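# Unfold a cardboard divider and place it in the case

## Task

Take the folded cardboard divider lying next to the open case, swing both of its cross boards out until each stands roughly perpendicular to the long board, then lower the divider into the case so that all three boards rest on the case floor. The case must end up still upright; tipping it over or letting it fall counts as failure.

## Robot and tools

Robot: two arms, left_arm and right_arm, each carrying a five-finger hand (left_arm has a left hand, the mirror of the right one). Their bases stand near y = +0.40 m (left) and y = -0.48 m (right), both at x close to 0.

Scene frame: origin at table-top height halfway between the nominal bases; +x points out over the table, +z up, +y toward left_arm. Image left/right does not match arm names. All reported positions, quaternions (wxyz) and velocities are in this frame, in metres, m/s and rad/s.

Hand point: a spot fixed to the palm, 0.15 m out from the wrist flange. Its +z runs along the straight fingers, +y comes out of the palm, and +x goes across the palm away from the thumb on the right hand but toward the thumb on the left hand. Straight fingertips sit about 0.06 m ahead (+z) and 0.06 m behind (-y) the point. A bracket on the little-finger side of the wrist can strike things, and with level fingers the wrist may hang below the hand point.

The 28-number row (used by every moving command): positions 1-6 are left_arm dx, dy, dz, rx, ry, rz; 7-12 the left hand motors in the order little, ring, middle, index, thumb_bend, thumb_turn; 13 left force_limit; 14 left speed; 15-20 right_arm dx..rz; 21-26 right hand motors in the same order; 27 right force_limit; 28 right speed. Every value lies in [-1, 1], and all 28 must be present even if one arm idles.

Arm numbers are offsets, not poses: they shift the hand point from its current Hand target (as reported when the action or move starts), along scene-frame axes. Scale: 1.0 equals 0.6 m for dx, dy, dz and 180 degrees for the rotation vector rx, ry, rz, with the turn taken about the Hand target position. Sending the same offset twice moves twice. Six zeros re-command the existing Hand target. Orientation commands are clipped to within 32 degrees of the measured orientation each step.

Hand numbers are absolute targets: +1 open/straight, -1 closed. thumb_turn -1 puts the thumb opposite the fingers (needed for a grip on objects roughly 0.035-0.065 m thick). force_limit maps -1..+1 to about 0..10 N at the fingertip (0..15 N for the two thumb motors). speed rises linearly to full at +0.48; use -0.94 or lower for gentle closing. To keep a hand unchanged, resend its last eight numbers actually carried out (or, if none yet, hand_measured plus hand_force_limit and hand_speed).

Tools:
- execute_actions(actions, cameras): actions is a list of actions; each is up to 15 rows, one per 1/30 s step; a short table repeats its final row. Every row in one action is measured from that action's starting Hand target. Images come back only for an empty list or when cameras names them (["all"] for every camera).
- move(target, speed, blend, stop_force, zero, blocking, cameras): target is one 28-number row or up to 15 rows, all offsets from the same starting Hand targets. speed is path top speed in m/s (0.002-3.6, default 0.25; turning capped at twice that in rad/s), one value or one per target. blend in metres rounds corners (0 = stop at each). stop_force in N (3-120, shared by both arms) ends an arm's path on contact; not usable with turning, and not with blocking=false. zero (default true) re-zeroes force before the move. Paths are straight and ignore obstacles; steer around arm bases.
- wait(seconds 0-10), stop(), zoom_image(camera, region [x0,y0,x1,y1] pixels, max 504 each way), show_instructions(), zero_wrist_force(arm), finished_scene(scene 1 or 2).
Cameras: cam_head_left, cam_head_right, cam_high, cam_low (896x504), cam_left_wrist, cam_right_wrist (672x504, fisheye).

Results: per arm end_effector_position, end_effector_quat_wxyz, velocities (omitted when joints read within noise), Hand target (basis for next offsets; the hand often rests a bit short of it), Joint positions and torques, Wrist force/torque in the flange's own axes plus the peak since last shown, hand_measured, hand_stopped_by (moving, target, force, stalled, fault), hand_load_n (positive = finger pushed open; a lost grip shows as near 0). A move adds a "move:" line: done, off_target, moving, held or fault, plus limits such as paced or held. MOTOR HOT appears from 70 °C; at 85 °C the arm is braked for 30-60 s.

Avoid: contact torque over joint limits (wrist joints 25.2 N m) or about 150 N net force, which freezes the arm 10 s; commanding targets past firm contact; arm-to-arm hits or one hand gripping the other; fast hits on the table or case; knocking the case over; dropping or releasing the divider while it moves; anything leaving the table. Slow, small steps with stop_force are safest near contact.

Each tool is called after "Emit:" as name(argument=value, ...), one argument or row to a line, values as JSON.

Reference images:

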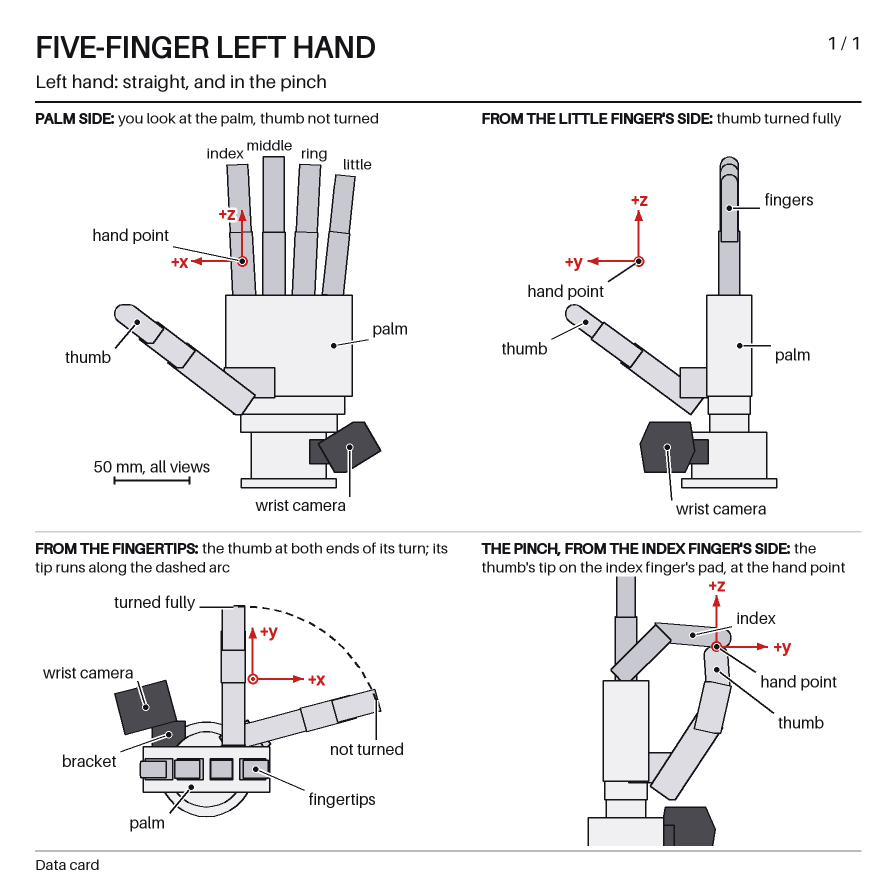

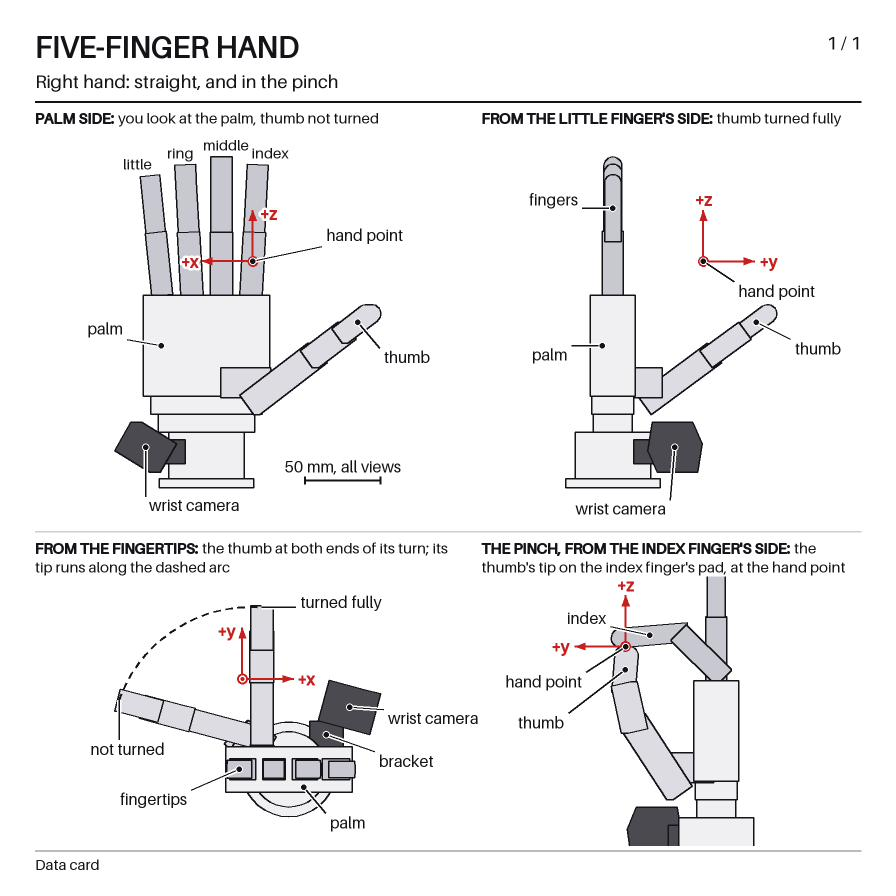

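## Session

Emit:
execute_actions(
  actions=[],
)

Scene clock: 0.00 s.
left_arm: end_effector_position=(+0.3874, +0.0891, +0.3199) hand_measured=(+1.000, +1.000, +1.000, +1.000, +1.000, +1.000) hand_load_n=(+0.0, +0.0, +0.0, +0.0, +0.0, +0.0) hand_stopped_by=(target, target, target, target, target, target) hand_force_limit=0.00 hand_speed=-0.80 end_effector_quat_wxyz=(-0.013, -0.405, +0.914, -0.001) | right_arm: end_effector_position=(+0.3225, -0.7770, +0.1023) hand_measured=(+1.000, +1.000, +1.000, +1.000, +1.000, +1.000) hand_load_n=(+0.0, +0.0, +0.0, +0.0, +0.5, +0.0) hand_stopped_by=(target, target, target, target, target, target) hand_force_limit=0.00 hand_speed=-0.80 end_effector_quat_wxyz=(+0.292, +0.907, -0.210, +0.217)
Joint positions: left_arm=[2.762 -2.132 -0.895 1.441 -1.55 3.47] | right_arm=[-0.682 -1.331 1.978 0.238 1.887 1.229]
Joint velocities: within noise
Joint torques (N m): no reading
Motor temperatures (°C): left_arm=[31 31 30 38 38 38] | right_arm=[32 31 32 35 40 40]
Wrist force (N): no reading
Wrist torque (N m): no reading
Wrist force, peak (N): no reading
Hand target: left_arm +0.3874, +0.0891, +0.3199; -0.013, -0.405, +0.914, -0.001 | right_arm +0.3225, -0.7770, +0.1023; +0.292, +0.907, -0.210, +0.217

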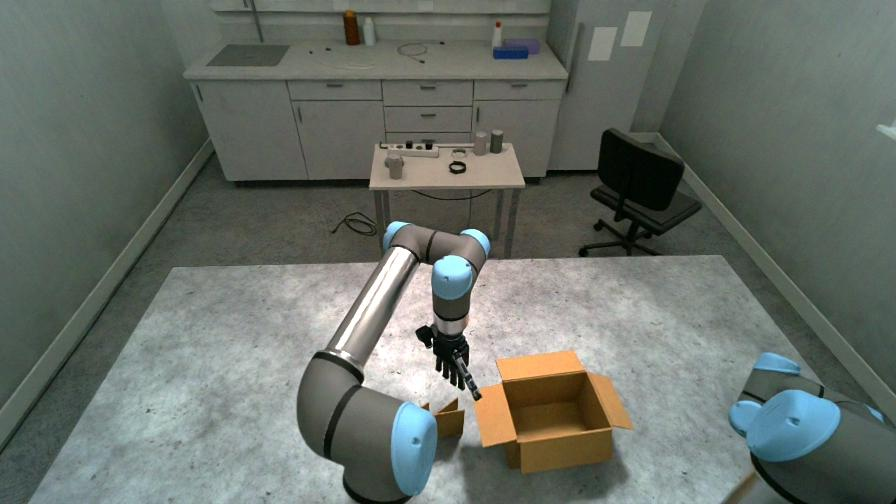

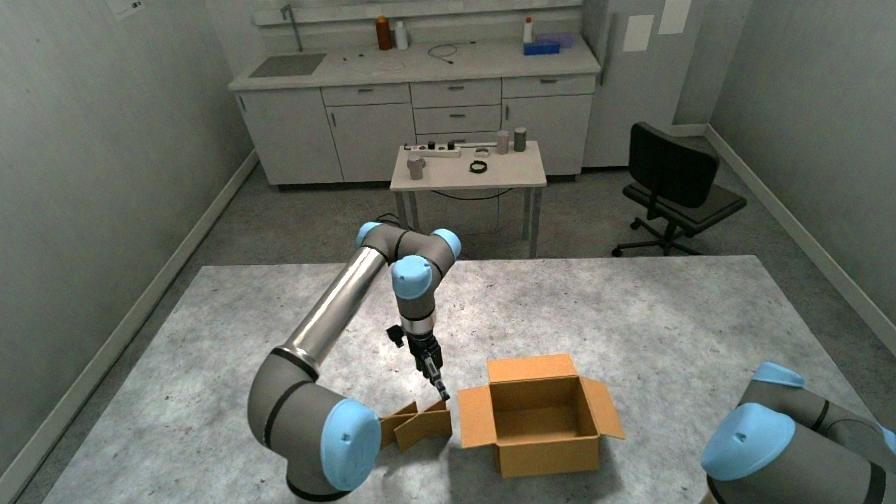

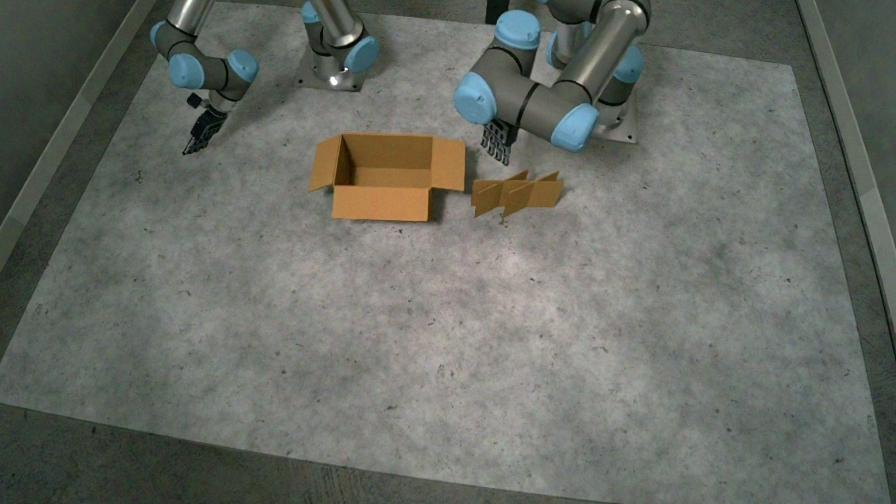

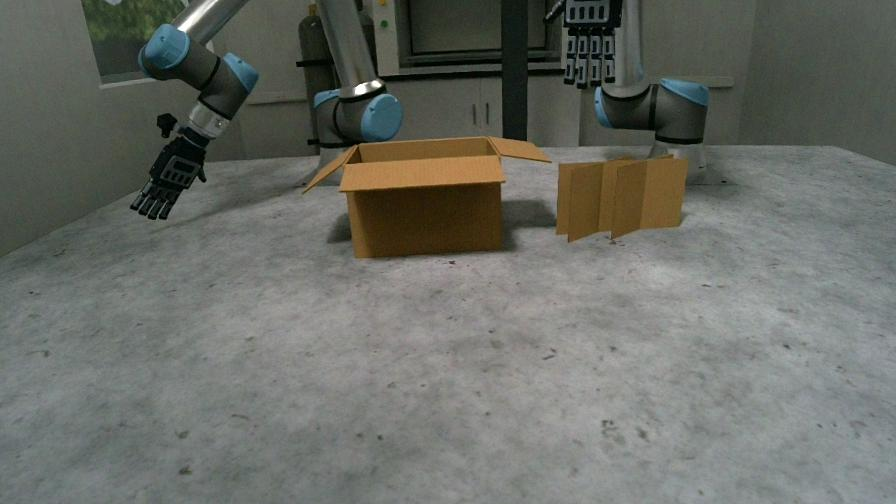

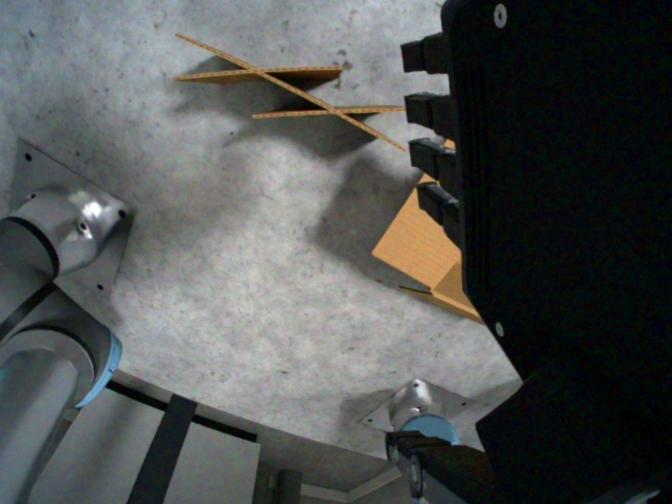

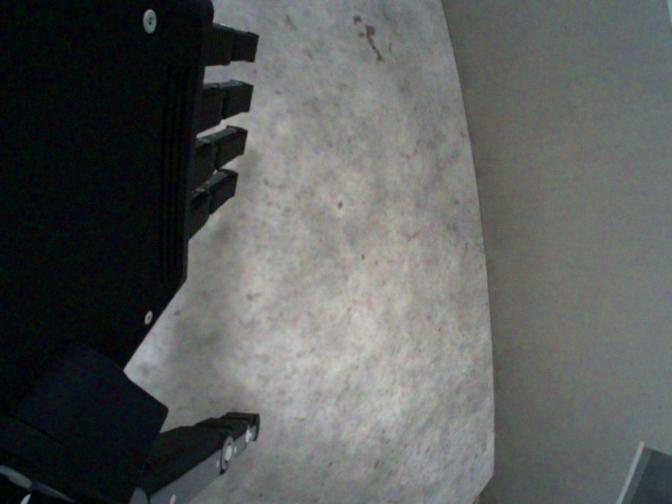

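Emit:
zoom_image(
  camera="cam_high",
  region=[280, 60, 660, 260],
)

Emit:
zoom_image(
  camera="cam_low",
  region=[280, 100, 780, 300],
)

Emit:
zoom_image(
  camera="cam_left_wrist",
  region=[150, 0, 500, 340],
)

Emit:
zoom_image(
  camera="cam_head_right",
  region=[340, 300, 680, 500],
)

Scaled by 1.326 from the camera's 896x504 image, which has a finer 1280x720 frame.

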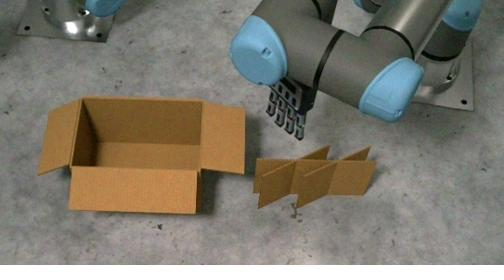

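Scaled by 1.008 from the camera's 896x504 image, which has a finer 1280x720 frame.

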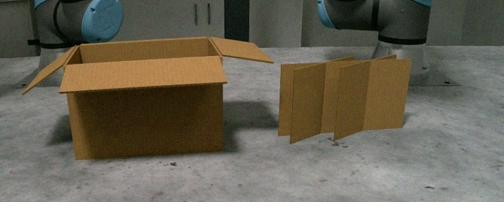

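Scaled by 1.440 from the camera's 672x504 image, which has a finer 960x720 frame.

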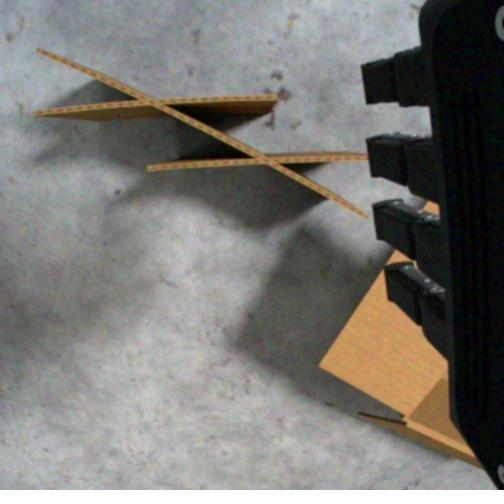

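Scaled by 1.482 from the camera's 896x504 image, which has a finer 1280x720 frame.

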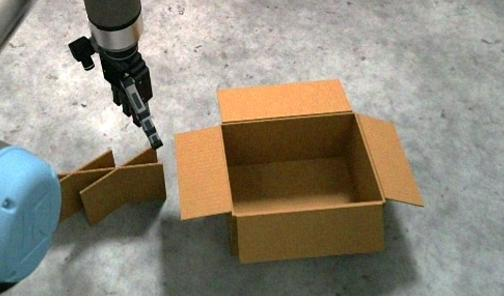

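Emit:
move(
  target=[0.05, -0.3, 0.15, 0, 0, 0, 1, 1, 1, 1, 1, 1, 0, -0.8, 0, 0, 0, 0, 0, 0, 1, 1, 1, 1, 1, 1, 0, -0.8],
  cameras=["all"],
)

Scene clock: 119.03 s.
left_arm: end_effector_position=(+0.4163, -0.0898, +0.4087) hand_measured=(+1.000, +1.000, +1.000, +1.000, +1.000, +1.000) hand_load_n=(+0.0, +0.0, +0.0, +0.0, +0.0, +0.0) hand_stopped_by=(target, target, target, target, target, target) hand_force_limit=0.00 hand_speed=-0.80 end_effector_quat_wxyz=(+0.015, -0.441, +0.863, -0.248) | right_arm: end_effector_position=(+0.3225, -0.7770, +0.1023) hand_measured=(+1.000, +1.000, +1.000, +1.000, +1.000, +1.000) hand_load_n=(+0.5, +0.0, +0.0, +0.0, +0.0, +0.0) hand_stopped_by=(target, target, target, target, target, target) hand_force_limit=0.00 hand_speed=-0.80 end_effector_quat_wxyz=(+0.292, +0.907, -0.210, +0.217)
Joint positions: left_arm=[2.615 -2.419 -0.035 1.335 -1.346 3.159] | right_arm=[-0.682 -1.331 1.978 0.238 1.887 1.229]
Joint torques (N m): left_arm=[-8.96 39.98 14.68 0.52 -1.65 2.52] | right_arm=[-0.27 -25.43 -20.5 0.7 0.6 0.15]
Wrist force (N): left_arm=[0.4 0.2 0.8] | right_arm=[-0.2 0.4 0.0]
Wrist torque (N m): left_arm=[-0.05 -0.01 0.02] | right_arm=[0.06 0.03 0.00]
Wrist force, peak (N): left_arm=[1.3 -1.2 1.5] | right_arm=[-0.4 0.4 -0.3]
Hand target: left_arm +0.4174, -0.0909, +0.4099; -0.013, -0.405, +0.914, -0.001 | right_arm +0.3225, -0.7770, +0.1023; +0.292, +0.907, -0.210, +0.217
Off the commanded pose: left_arm 0.002 m, 29 deg | right_arm 0.000 m, 0 deg.
elbow stopped short (left arm): the move would have taken joint 3 (elbow) straighter than the controller allows.
move: off_target (left_arm)

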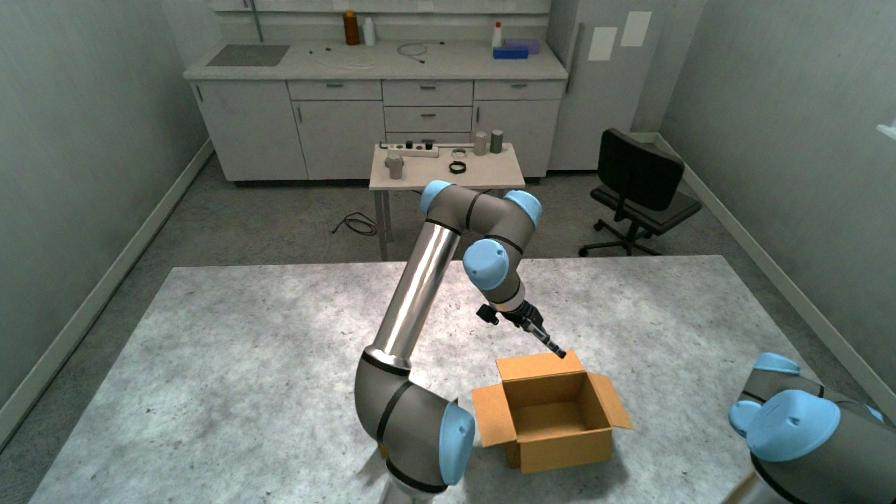

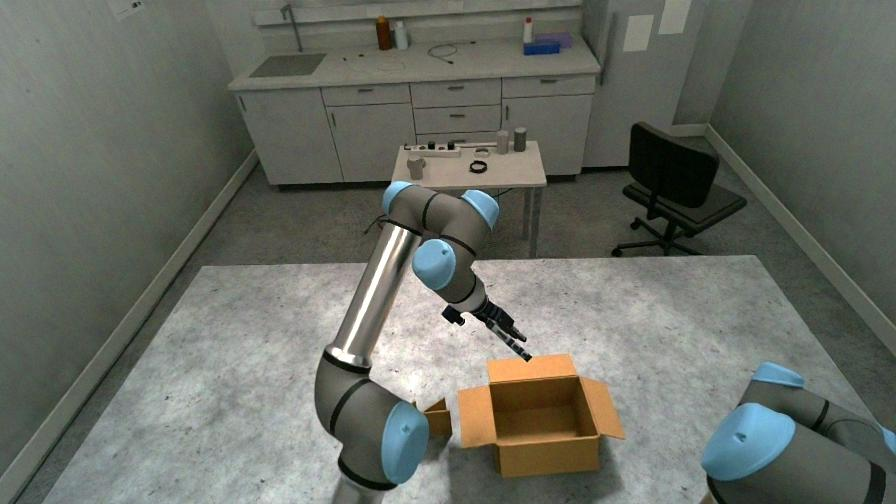

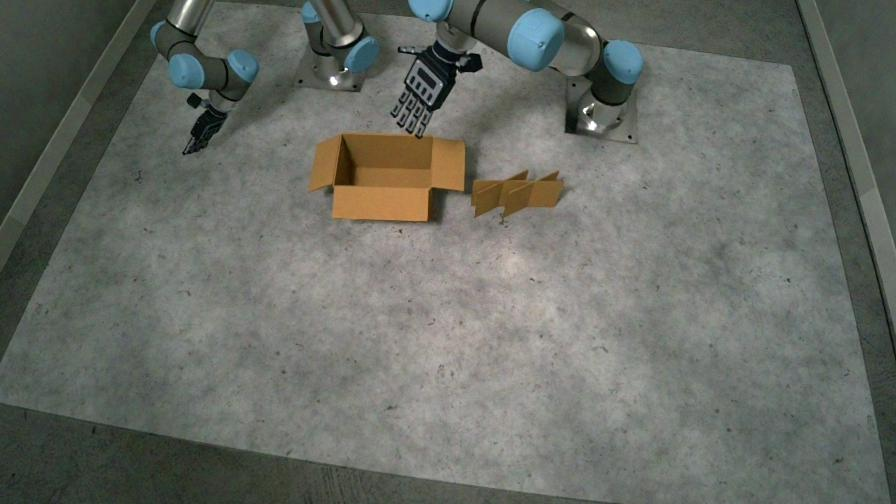

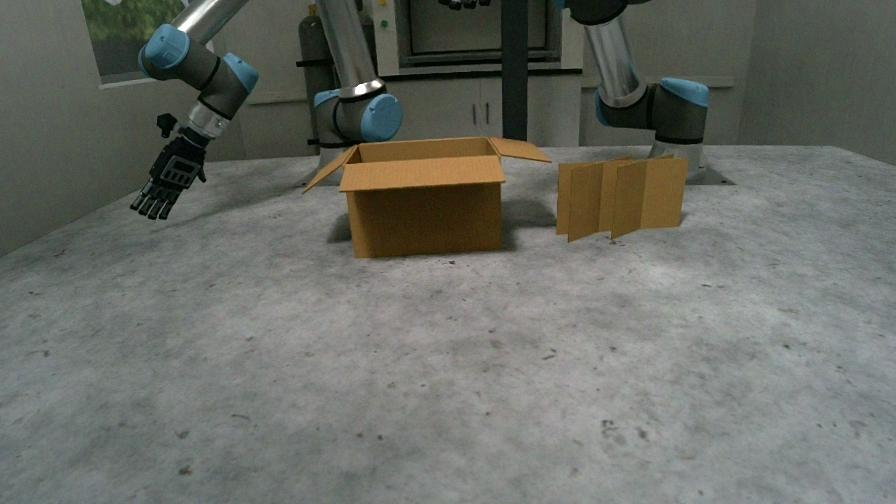

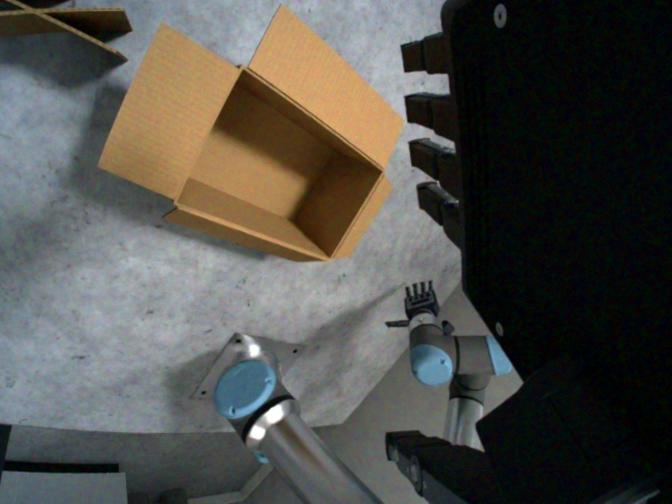

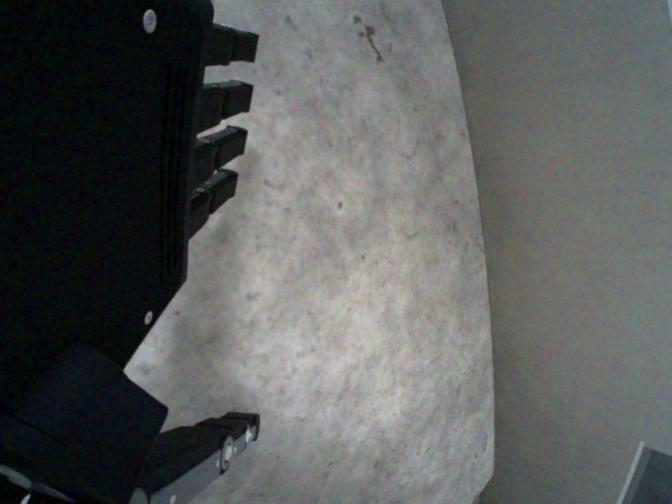

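Emit:
zoom_image(
  camera="cam_left_wrist",
  region=[80, 0, 430, 290],
)

Scaled by 1.440 from the camera's 672x504 image, which has a finer 960x720 frame.

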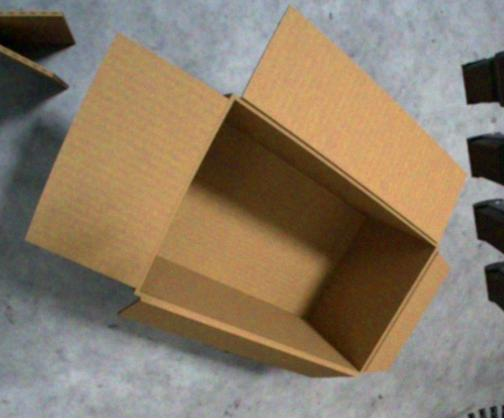

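Emit:
move(
  target=[-0.029, 0.6515, -0.133, 0, 0, 0, -1, -1, -1, 1, 1, -1, 0, -0.2, -0.071, 0.628, 0.463, 0.4213, -0.2866, -0.1427, 1, 1, 1, 1, 1, 1, 0, -0.8],
  cameras=["all"],
)

Scene clock: 397.77 s.
left_arm: end_effector_position=(+0.4000, +0.3000, +0.3301) hand_measured=(-1.000, -1.000, -1.000, +1.000, +1.000, -1.000) hand_load_n=(+0.0, +0.0, +0.0, +0.0, -0.5, +0.0) hand_stopped_by=(target, target, target, target, target, target) hand_force_limit=0.00 hand_speed=-0.20 end_effector_quat_wxyz=(-0.013, -0.405, +0.914, -0.001) | right_arm: end_effector_position=(+0.2803, -0.4001, +0.3801) hand_measured=(+1.000, +1.000, +1.000, +1.000, +1.000, +1.000) hand_load_n=(+0.0, +0.0, +0.0, +0.0, +0.0, +0.0) hand_stopped_by=(target, target, target, target, target, target) hand_force_limit=0.00 hand_speed=-0.80 end_effector_quat_wxyz=(-0.377, +0.655, -0.567, +0.327)
Joint positions: left_arm=[3.209 -1.896 -1.216 1.519 -1.559 3.917] | right_arm=[-1.218 -2.224 1.989 1.462 0.562 1.97]
Joint torques (N m): left_arm=[-7.91 20.52 28.97 -4.24 2.35 -1.7] | right_arm=[2.59 15.95 -33.81 2.05 1.03 0.69]
Wrist force (N): left_arm=[0.6 0.0 0.3] | right_arm=[1.0 1.4 -0.9]
Wrist torque (N m): left_arm=[0.02 -0.06 0.05] | right_arm=[0.29 -0.12 -0.01]
Wrist force, peak (N): left_arm=[1.2 -0.4 0.6] | right_arm=[0.9 1.8 -1.0]
Hand target: left_arm +0.4000, +0.3000, +0.3301; -0.013, -0.405, +0.914, -0.001 | right_arm +0.2799, -0.4002, +0.3801; -0.378, +0.655, -0.567, +0.327
Off the commanded pose: left_arm 0.000 m, 0 deg | right_arm 0.000 m, 0 deg.
move: done

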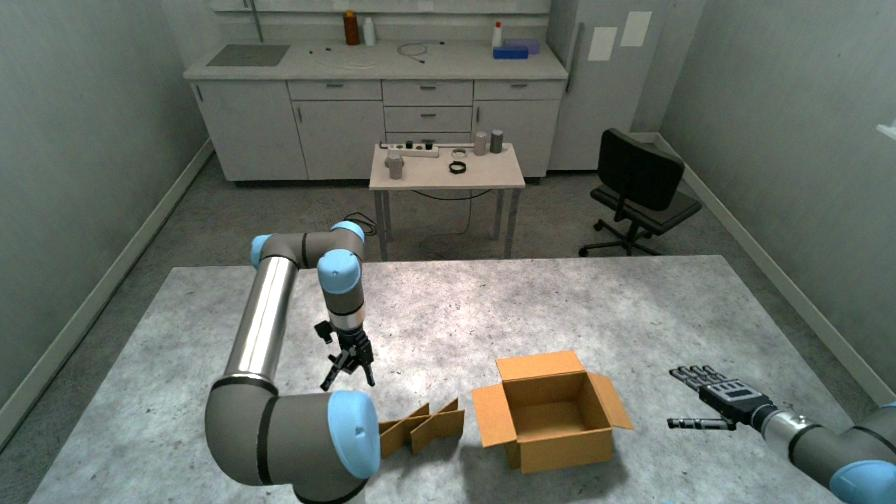

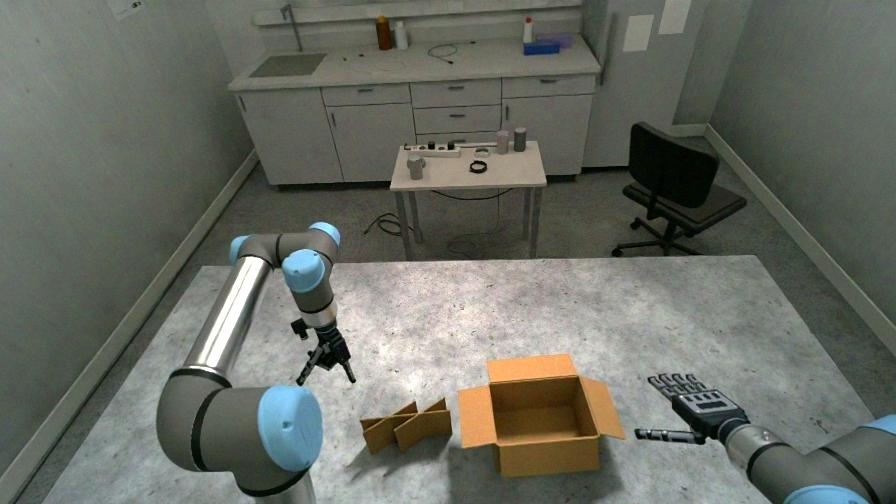

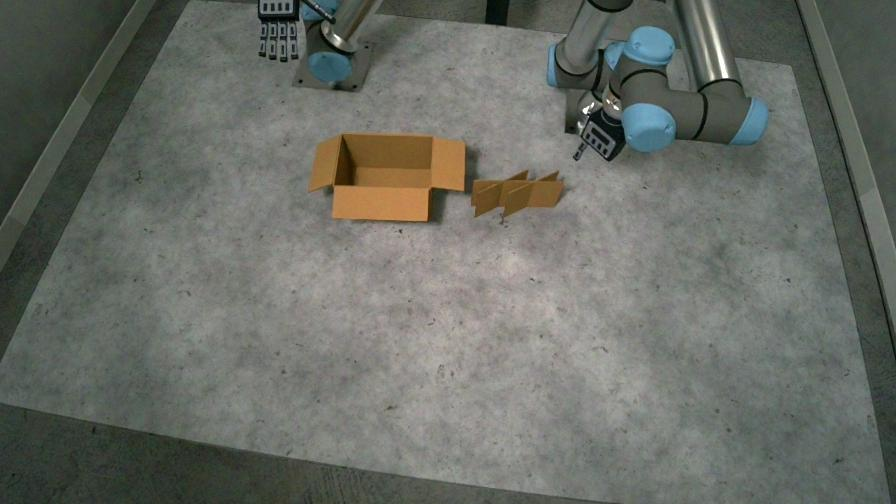

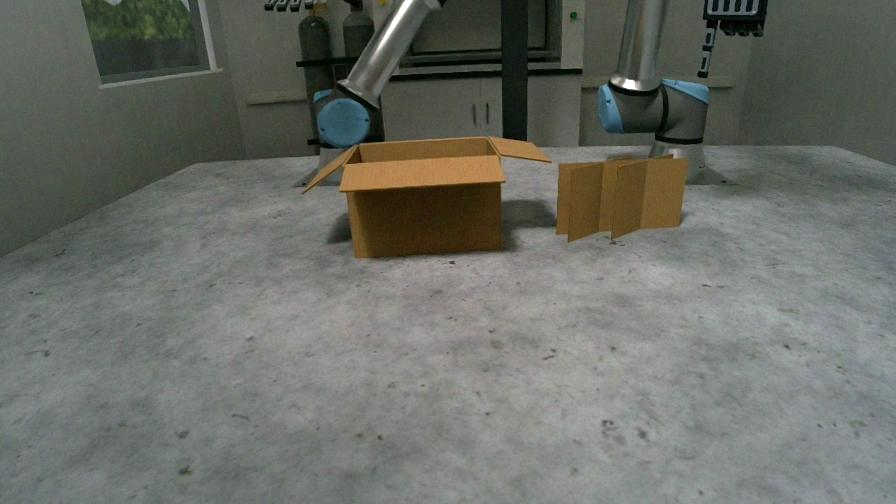

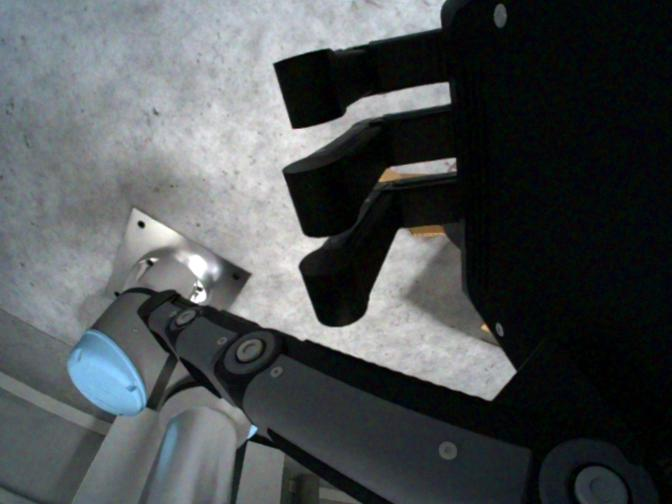

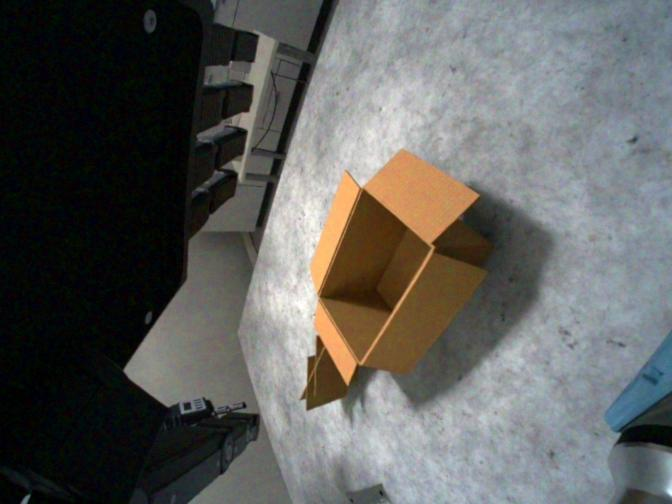

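Emit:
zoom_image(
  camera="cam_right_wrist",
  region=[280, 130, 520, 430],
)

Emit:
zoom_image(
  camera="cam_high",
  region=[290, 100, 610, 250],
)

Emit:
zoom_image(
  camera="cam_head_right",
  region=[340, 340, 640, 504],
)

Scaled by 1.680 from the camera's 672x504 image, which has a finer 960x720 frame.

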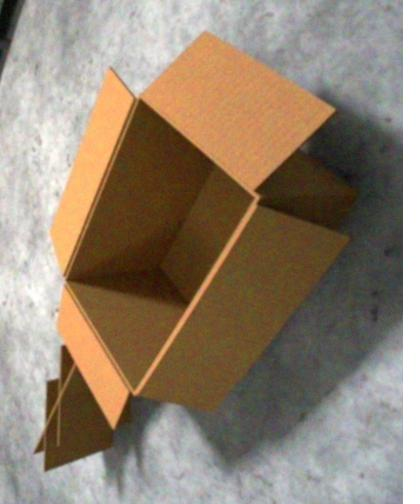

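Scaled by 1.575 from the camera's 896x504 image, which has a finer 1280x720 frame.

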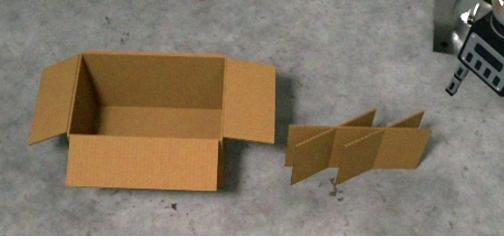

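Scaled by 1.680 from the camera's 896x504 image, which has a finer 1280x720 frame.

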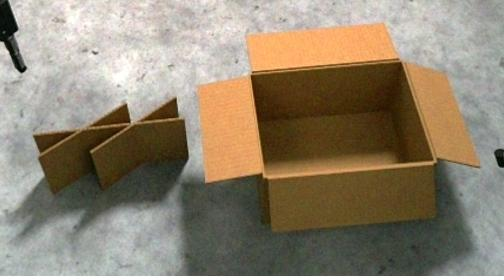

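Emit:
execute_actions(
  actions=[
    [[0,0,0,0,0,0,-1,-1,-1,1,1,-1,0,-0.2, 0,0,0,0,0,0,-1,-1,-0.2,-0.2,0.1,-1,-0.6,-0.3]],
    [[0,0,0,0,0,0,-1,-1,-1,1,1,-1,0,-0.2, 0,0,0,0,0,0,-1,-1,-0.2,-0.2,0.1,-1,-0.6,-0.3]],
    [[0,0,0,0,0,0,-1,-1,-1,1,1,-1,0,-0.2, 0,0,0,0,0,0,-1,-1,-0.2,-0.2,0.1,-1,-0.6,-0.3]],
  ],
  cameras=["cam_right_wrist","cam_head_right","cam_low"],
)

Scene clock: 476.70 s.
left_arm: end_effector_position=(+0.4000, +0.3000, +0.3301) hand_measured=(-1.000, -1.000, -1.000, +1.000, +1.000, -1.000) hand_load_n=(+0.5, +0.0, +0.0, +0.0, -0.5, +0.0) hand_stopped_by=(target, target, target, target, target, target) hand_force_limit=0.00 hand_speed=-0.20 end_effector_quat_wxyz=(-0.013, -0.405, +0.914, -0.001) | right_arm: end_effector_position=(+0.2799, -0.4002, +0.3801) hand_measured=(-1.000, -1.000, -0.200, -0.200, +0.100, -1.000) hand_load_n=(+0.0, +0.0, +0.0, +0.0, +0.0, +0.0) hand_stopped_by=(target, target, target, target, target, target) hand_force_limit=-0.60 hand_speed=-0.30 end_effector_quat_wxyz=(-0.378, +0.655, -0.567, +0.327)
Joint positions: left_arm=[3.209 -1.896 -1.216 1.519 -1.559 3.917] | right_arm=[-1.246 -2.233 2.003 1.5 0.551 1.919]
Joint torques (N m): left_arm=[-7.25 21.6 27.18 -4.34 2.28 2.42] | right_arm=[-6.79 3.01 -8.72 2.79 -3.5 -2.1]
Wrist force (N): left_arm=[0.3 -0.1 0.1] | right_arm=[0.9 1.4 -0.6]
Wrist torque (N m): left_arm=[0.02 -0.02 0.04] | right_arm=[0.29 -0.11 0.20]
Wrist force, peak (N): left_arm=[0.7 -0.2 0.4] | right_arm=[1.2 1.6 -1.1]
Hand target: left_arm +0.4000, +0.3000, +0.3301; -0.013, -0.405, +0.914, -0.001 | right_arm +0.2799, -0.4002, +0.3801; -0.378, +0.655, -0.567, +0.327
Off the commanded pose: left_arm 0.000 m, 0 deg | right_arm 0.000 m, 0 deg.
Images, in order (width x height): cam_head_right 896x504, cam_low 896x504, cam_right_wrist 672x504.

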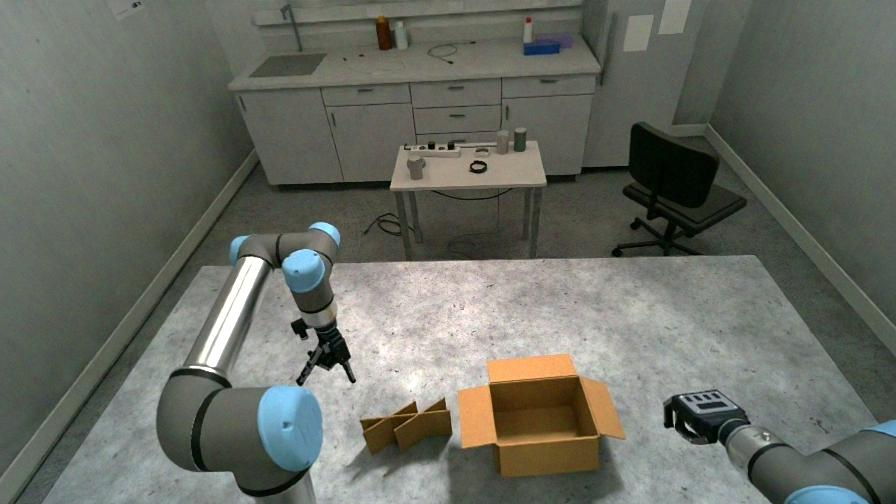

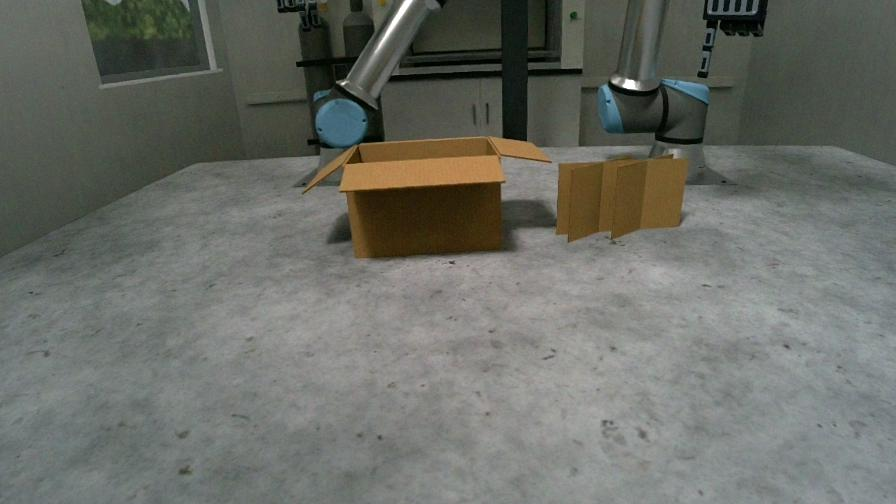

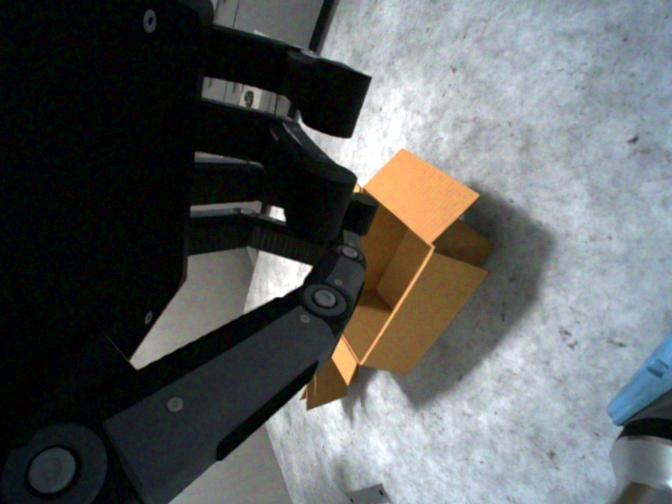

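Emit:
execute_actions(
  actions=[
    [[0,0,0,0,0,0,-1,-1,-1,1,1,-1,0,-0.2, 0,0,0,0,0,0,1,1,-0.1,-0.1,0.1,-1,-0.6,-0.1]],
    [[0,0,0,0,0,0,-1,-1,-1,1,1,-1,0,-0.2, 0,0,0,0,0,0,1,1,-0.1,-0.1,0.1,-1,-0.6,-0.1]],
    [[0,0,0,0,0,0,-1,-1,-1,1,1,-1,0,-0.2, 0,0,0,0,0,0,1,1,-0.1,-0.1,0.1,-1,-0.6,-0.1]],
  ],
  cameras=["cam_right_wrist"],
)

Emit:
zoom_image(
  camera="cam_right_wrist",
  region=[180, 20, 460, 340],
)

Scene clock: 486.30 s.
left_arm: end_effector_position=(+0.4000, +0.3000, +0.3301) hand_measured=(-1.000, -1.000, -1.000, +1.000, +1.000, -1.000) hand_load_n=(+0.0, +0.0, +0.0, +0.0, +0.0, +0.0) hand_stopped_by=(target, target, target, target, target, target) hand_force_limit=0.00 hand_speed=-0.20 end_effector_quat_wxyz=(-0.013, -0.405, +0.914, -0.001) | right_arm: end_effector_position=(+0.2799, -0.4002, +0.3801) hand_measured=(+1.000, +1.000, -0.100, -0.100, +0.100, -1.000) hand_load_n=(+0.0, +0.0, +0.0, +0.0, +0.0, +0.0) hand_stopped_by=(target, target, target, target, target, target) hand_force_limit=-0.60 hand_speed=-0.10 end_effector_quat_wxyz=(-0.378, +0.655, -0.567, +0.327)
Joint positions: left_arm=[3.209 -1.896 -1.216 1.519 -1.559 3.917] | right_arm=[-1.246 -2.233 2.003 1.5 0.551 1.919]
Joint torques (N m): left_arm=[-8.68 22.3 27.29 -4.33 2.37 2.05] | right_arm=[-6.98 3.58 -10.37 2.91 -3.48 -2.24]
Wrist force (N): left_arm=[0.7 0.0 0.2] | right_arm=[0.9 1.5 -0.7]
Wrist torque (N m): left_arm=[0.03 -0.07 0.06] | right_arm=[0.30 -0.12 0.20]
Wrist force, peak (N): left_arm=[0.7 -0.3 0.4] | right_arm=[1.1 1.8 -0.8]
Hand target: left_arm +0.4000, +0.3000, +0.3301; -0.013, -0.405, +0.914, -0.001 | right_arm +0.2799, -0.4002, +0.3801; -0.378, +0.655, -0.567, +0.327
Off the commanded pose: left_arm 0.000 m, 0 deg | right_arm 0.000 m, 0 deg.
Images, in order (width x height): cam_right_wrist 672x504.

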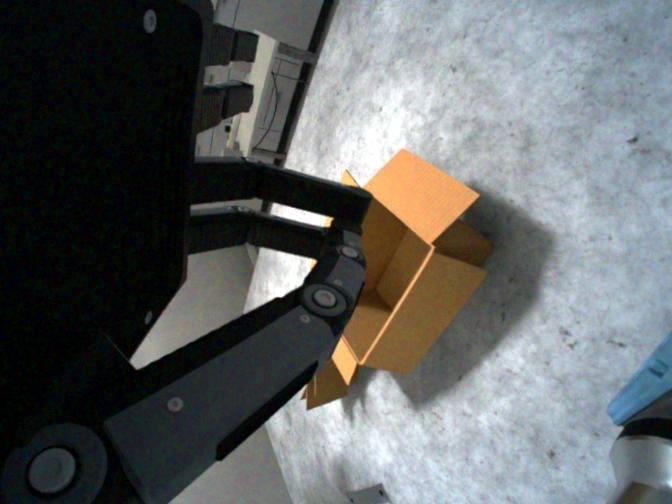

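Scaled by 1.575 from the camera's 672x504 image, which has a finer 960x720 frame.

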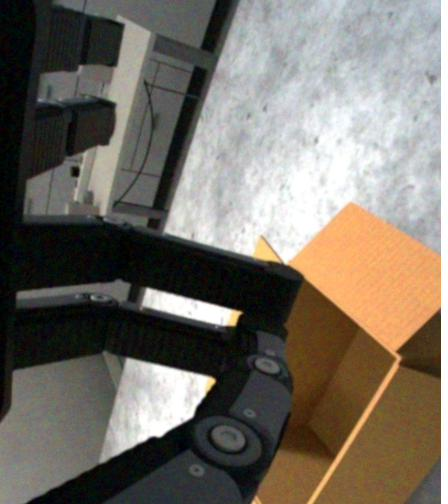

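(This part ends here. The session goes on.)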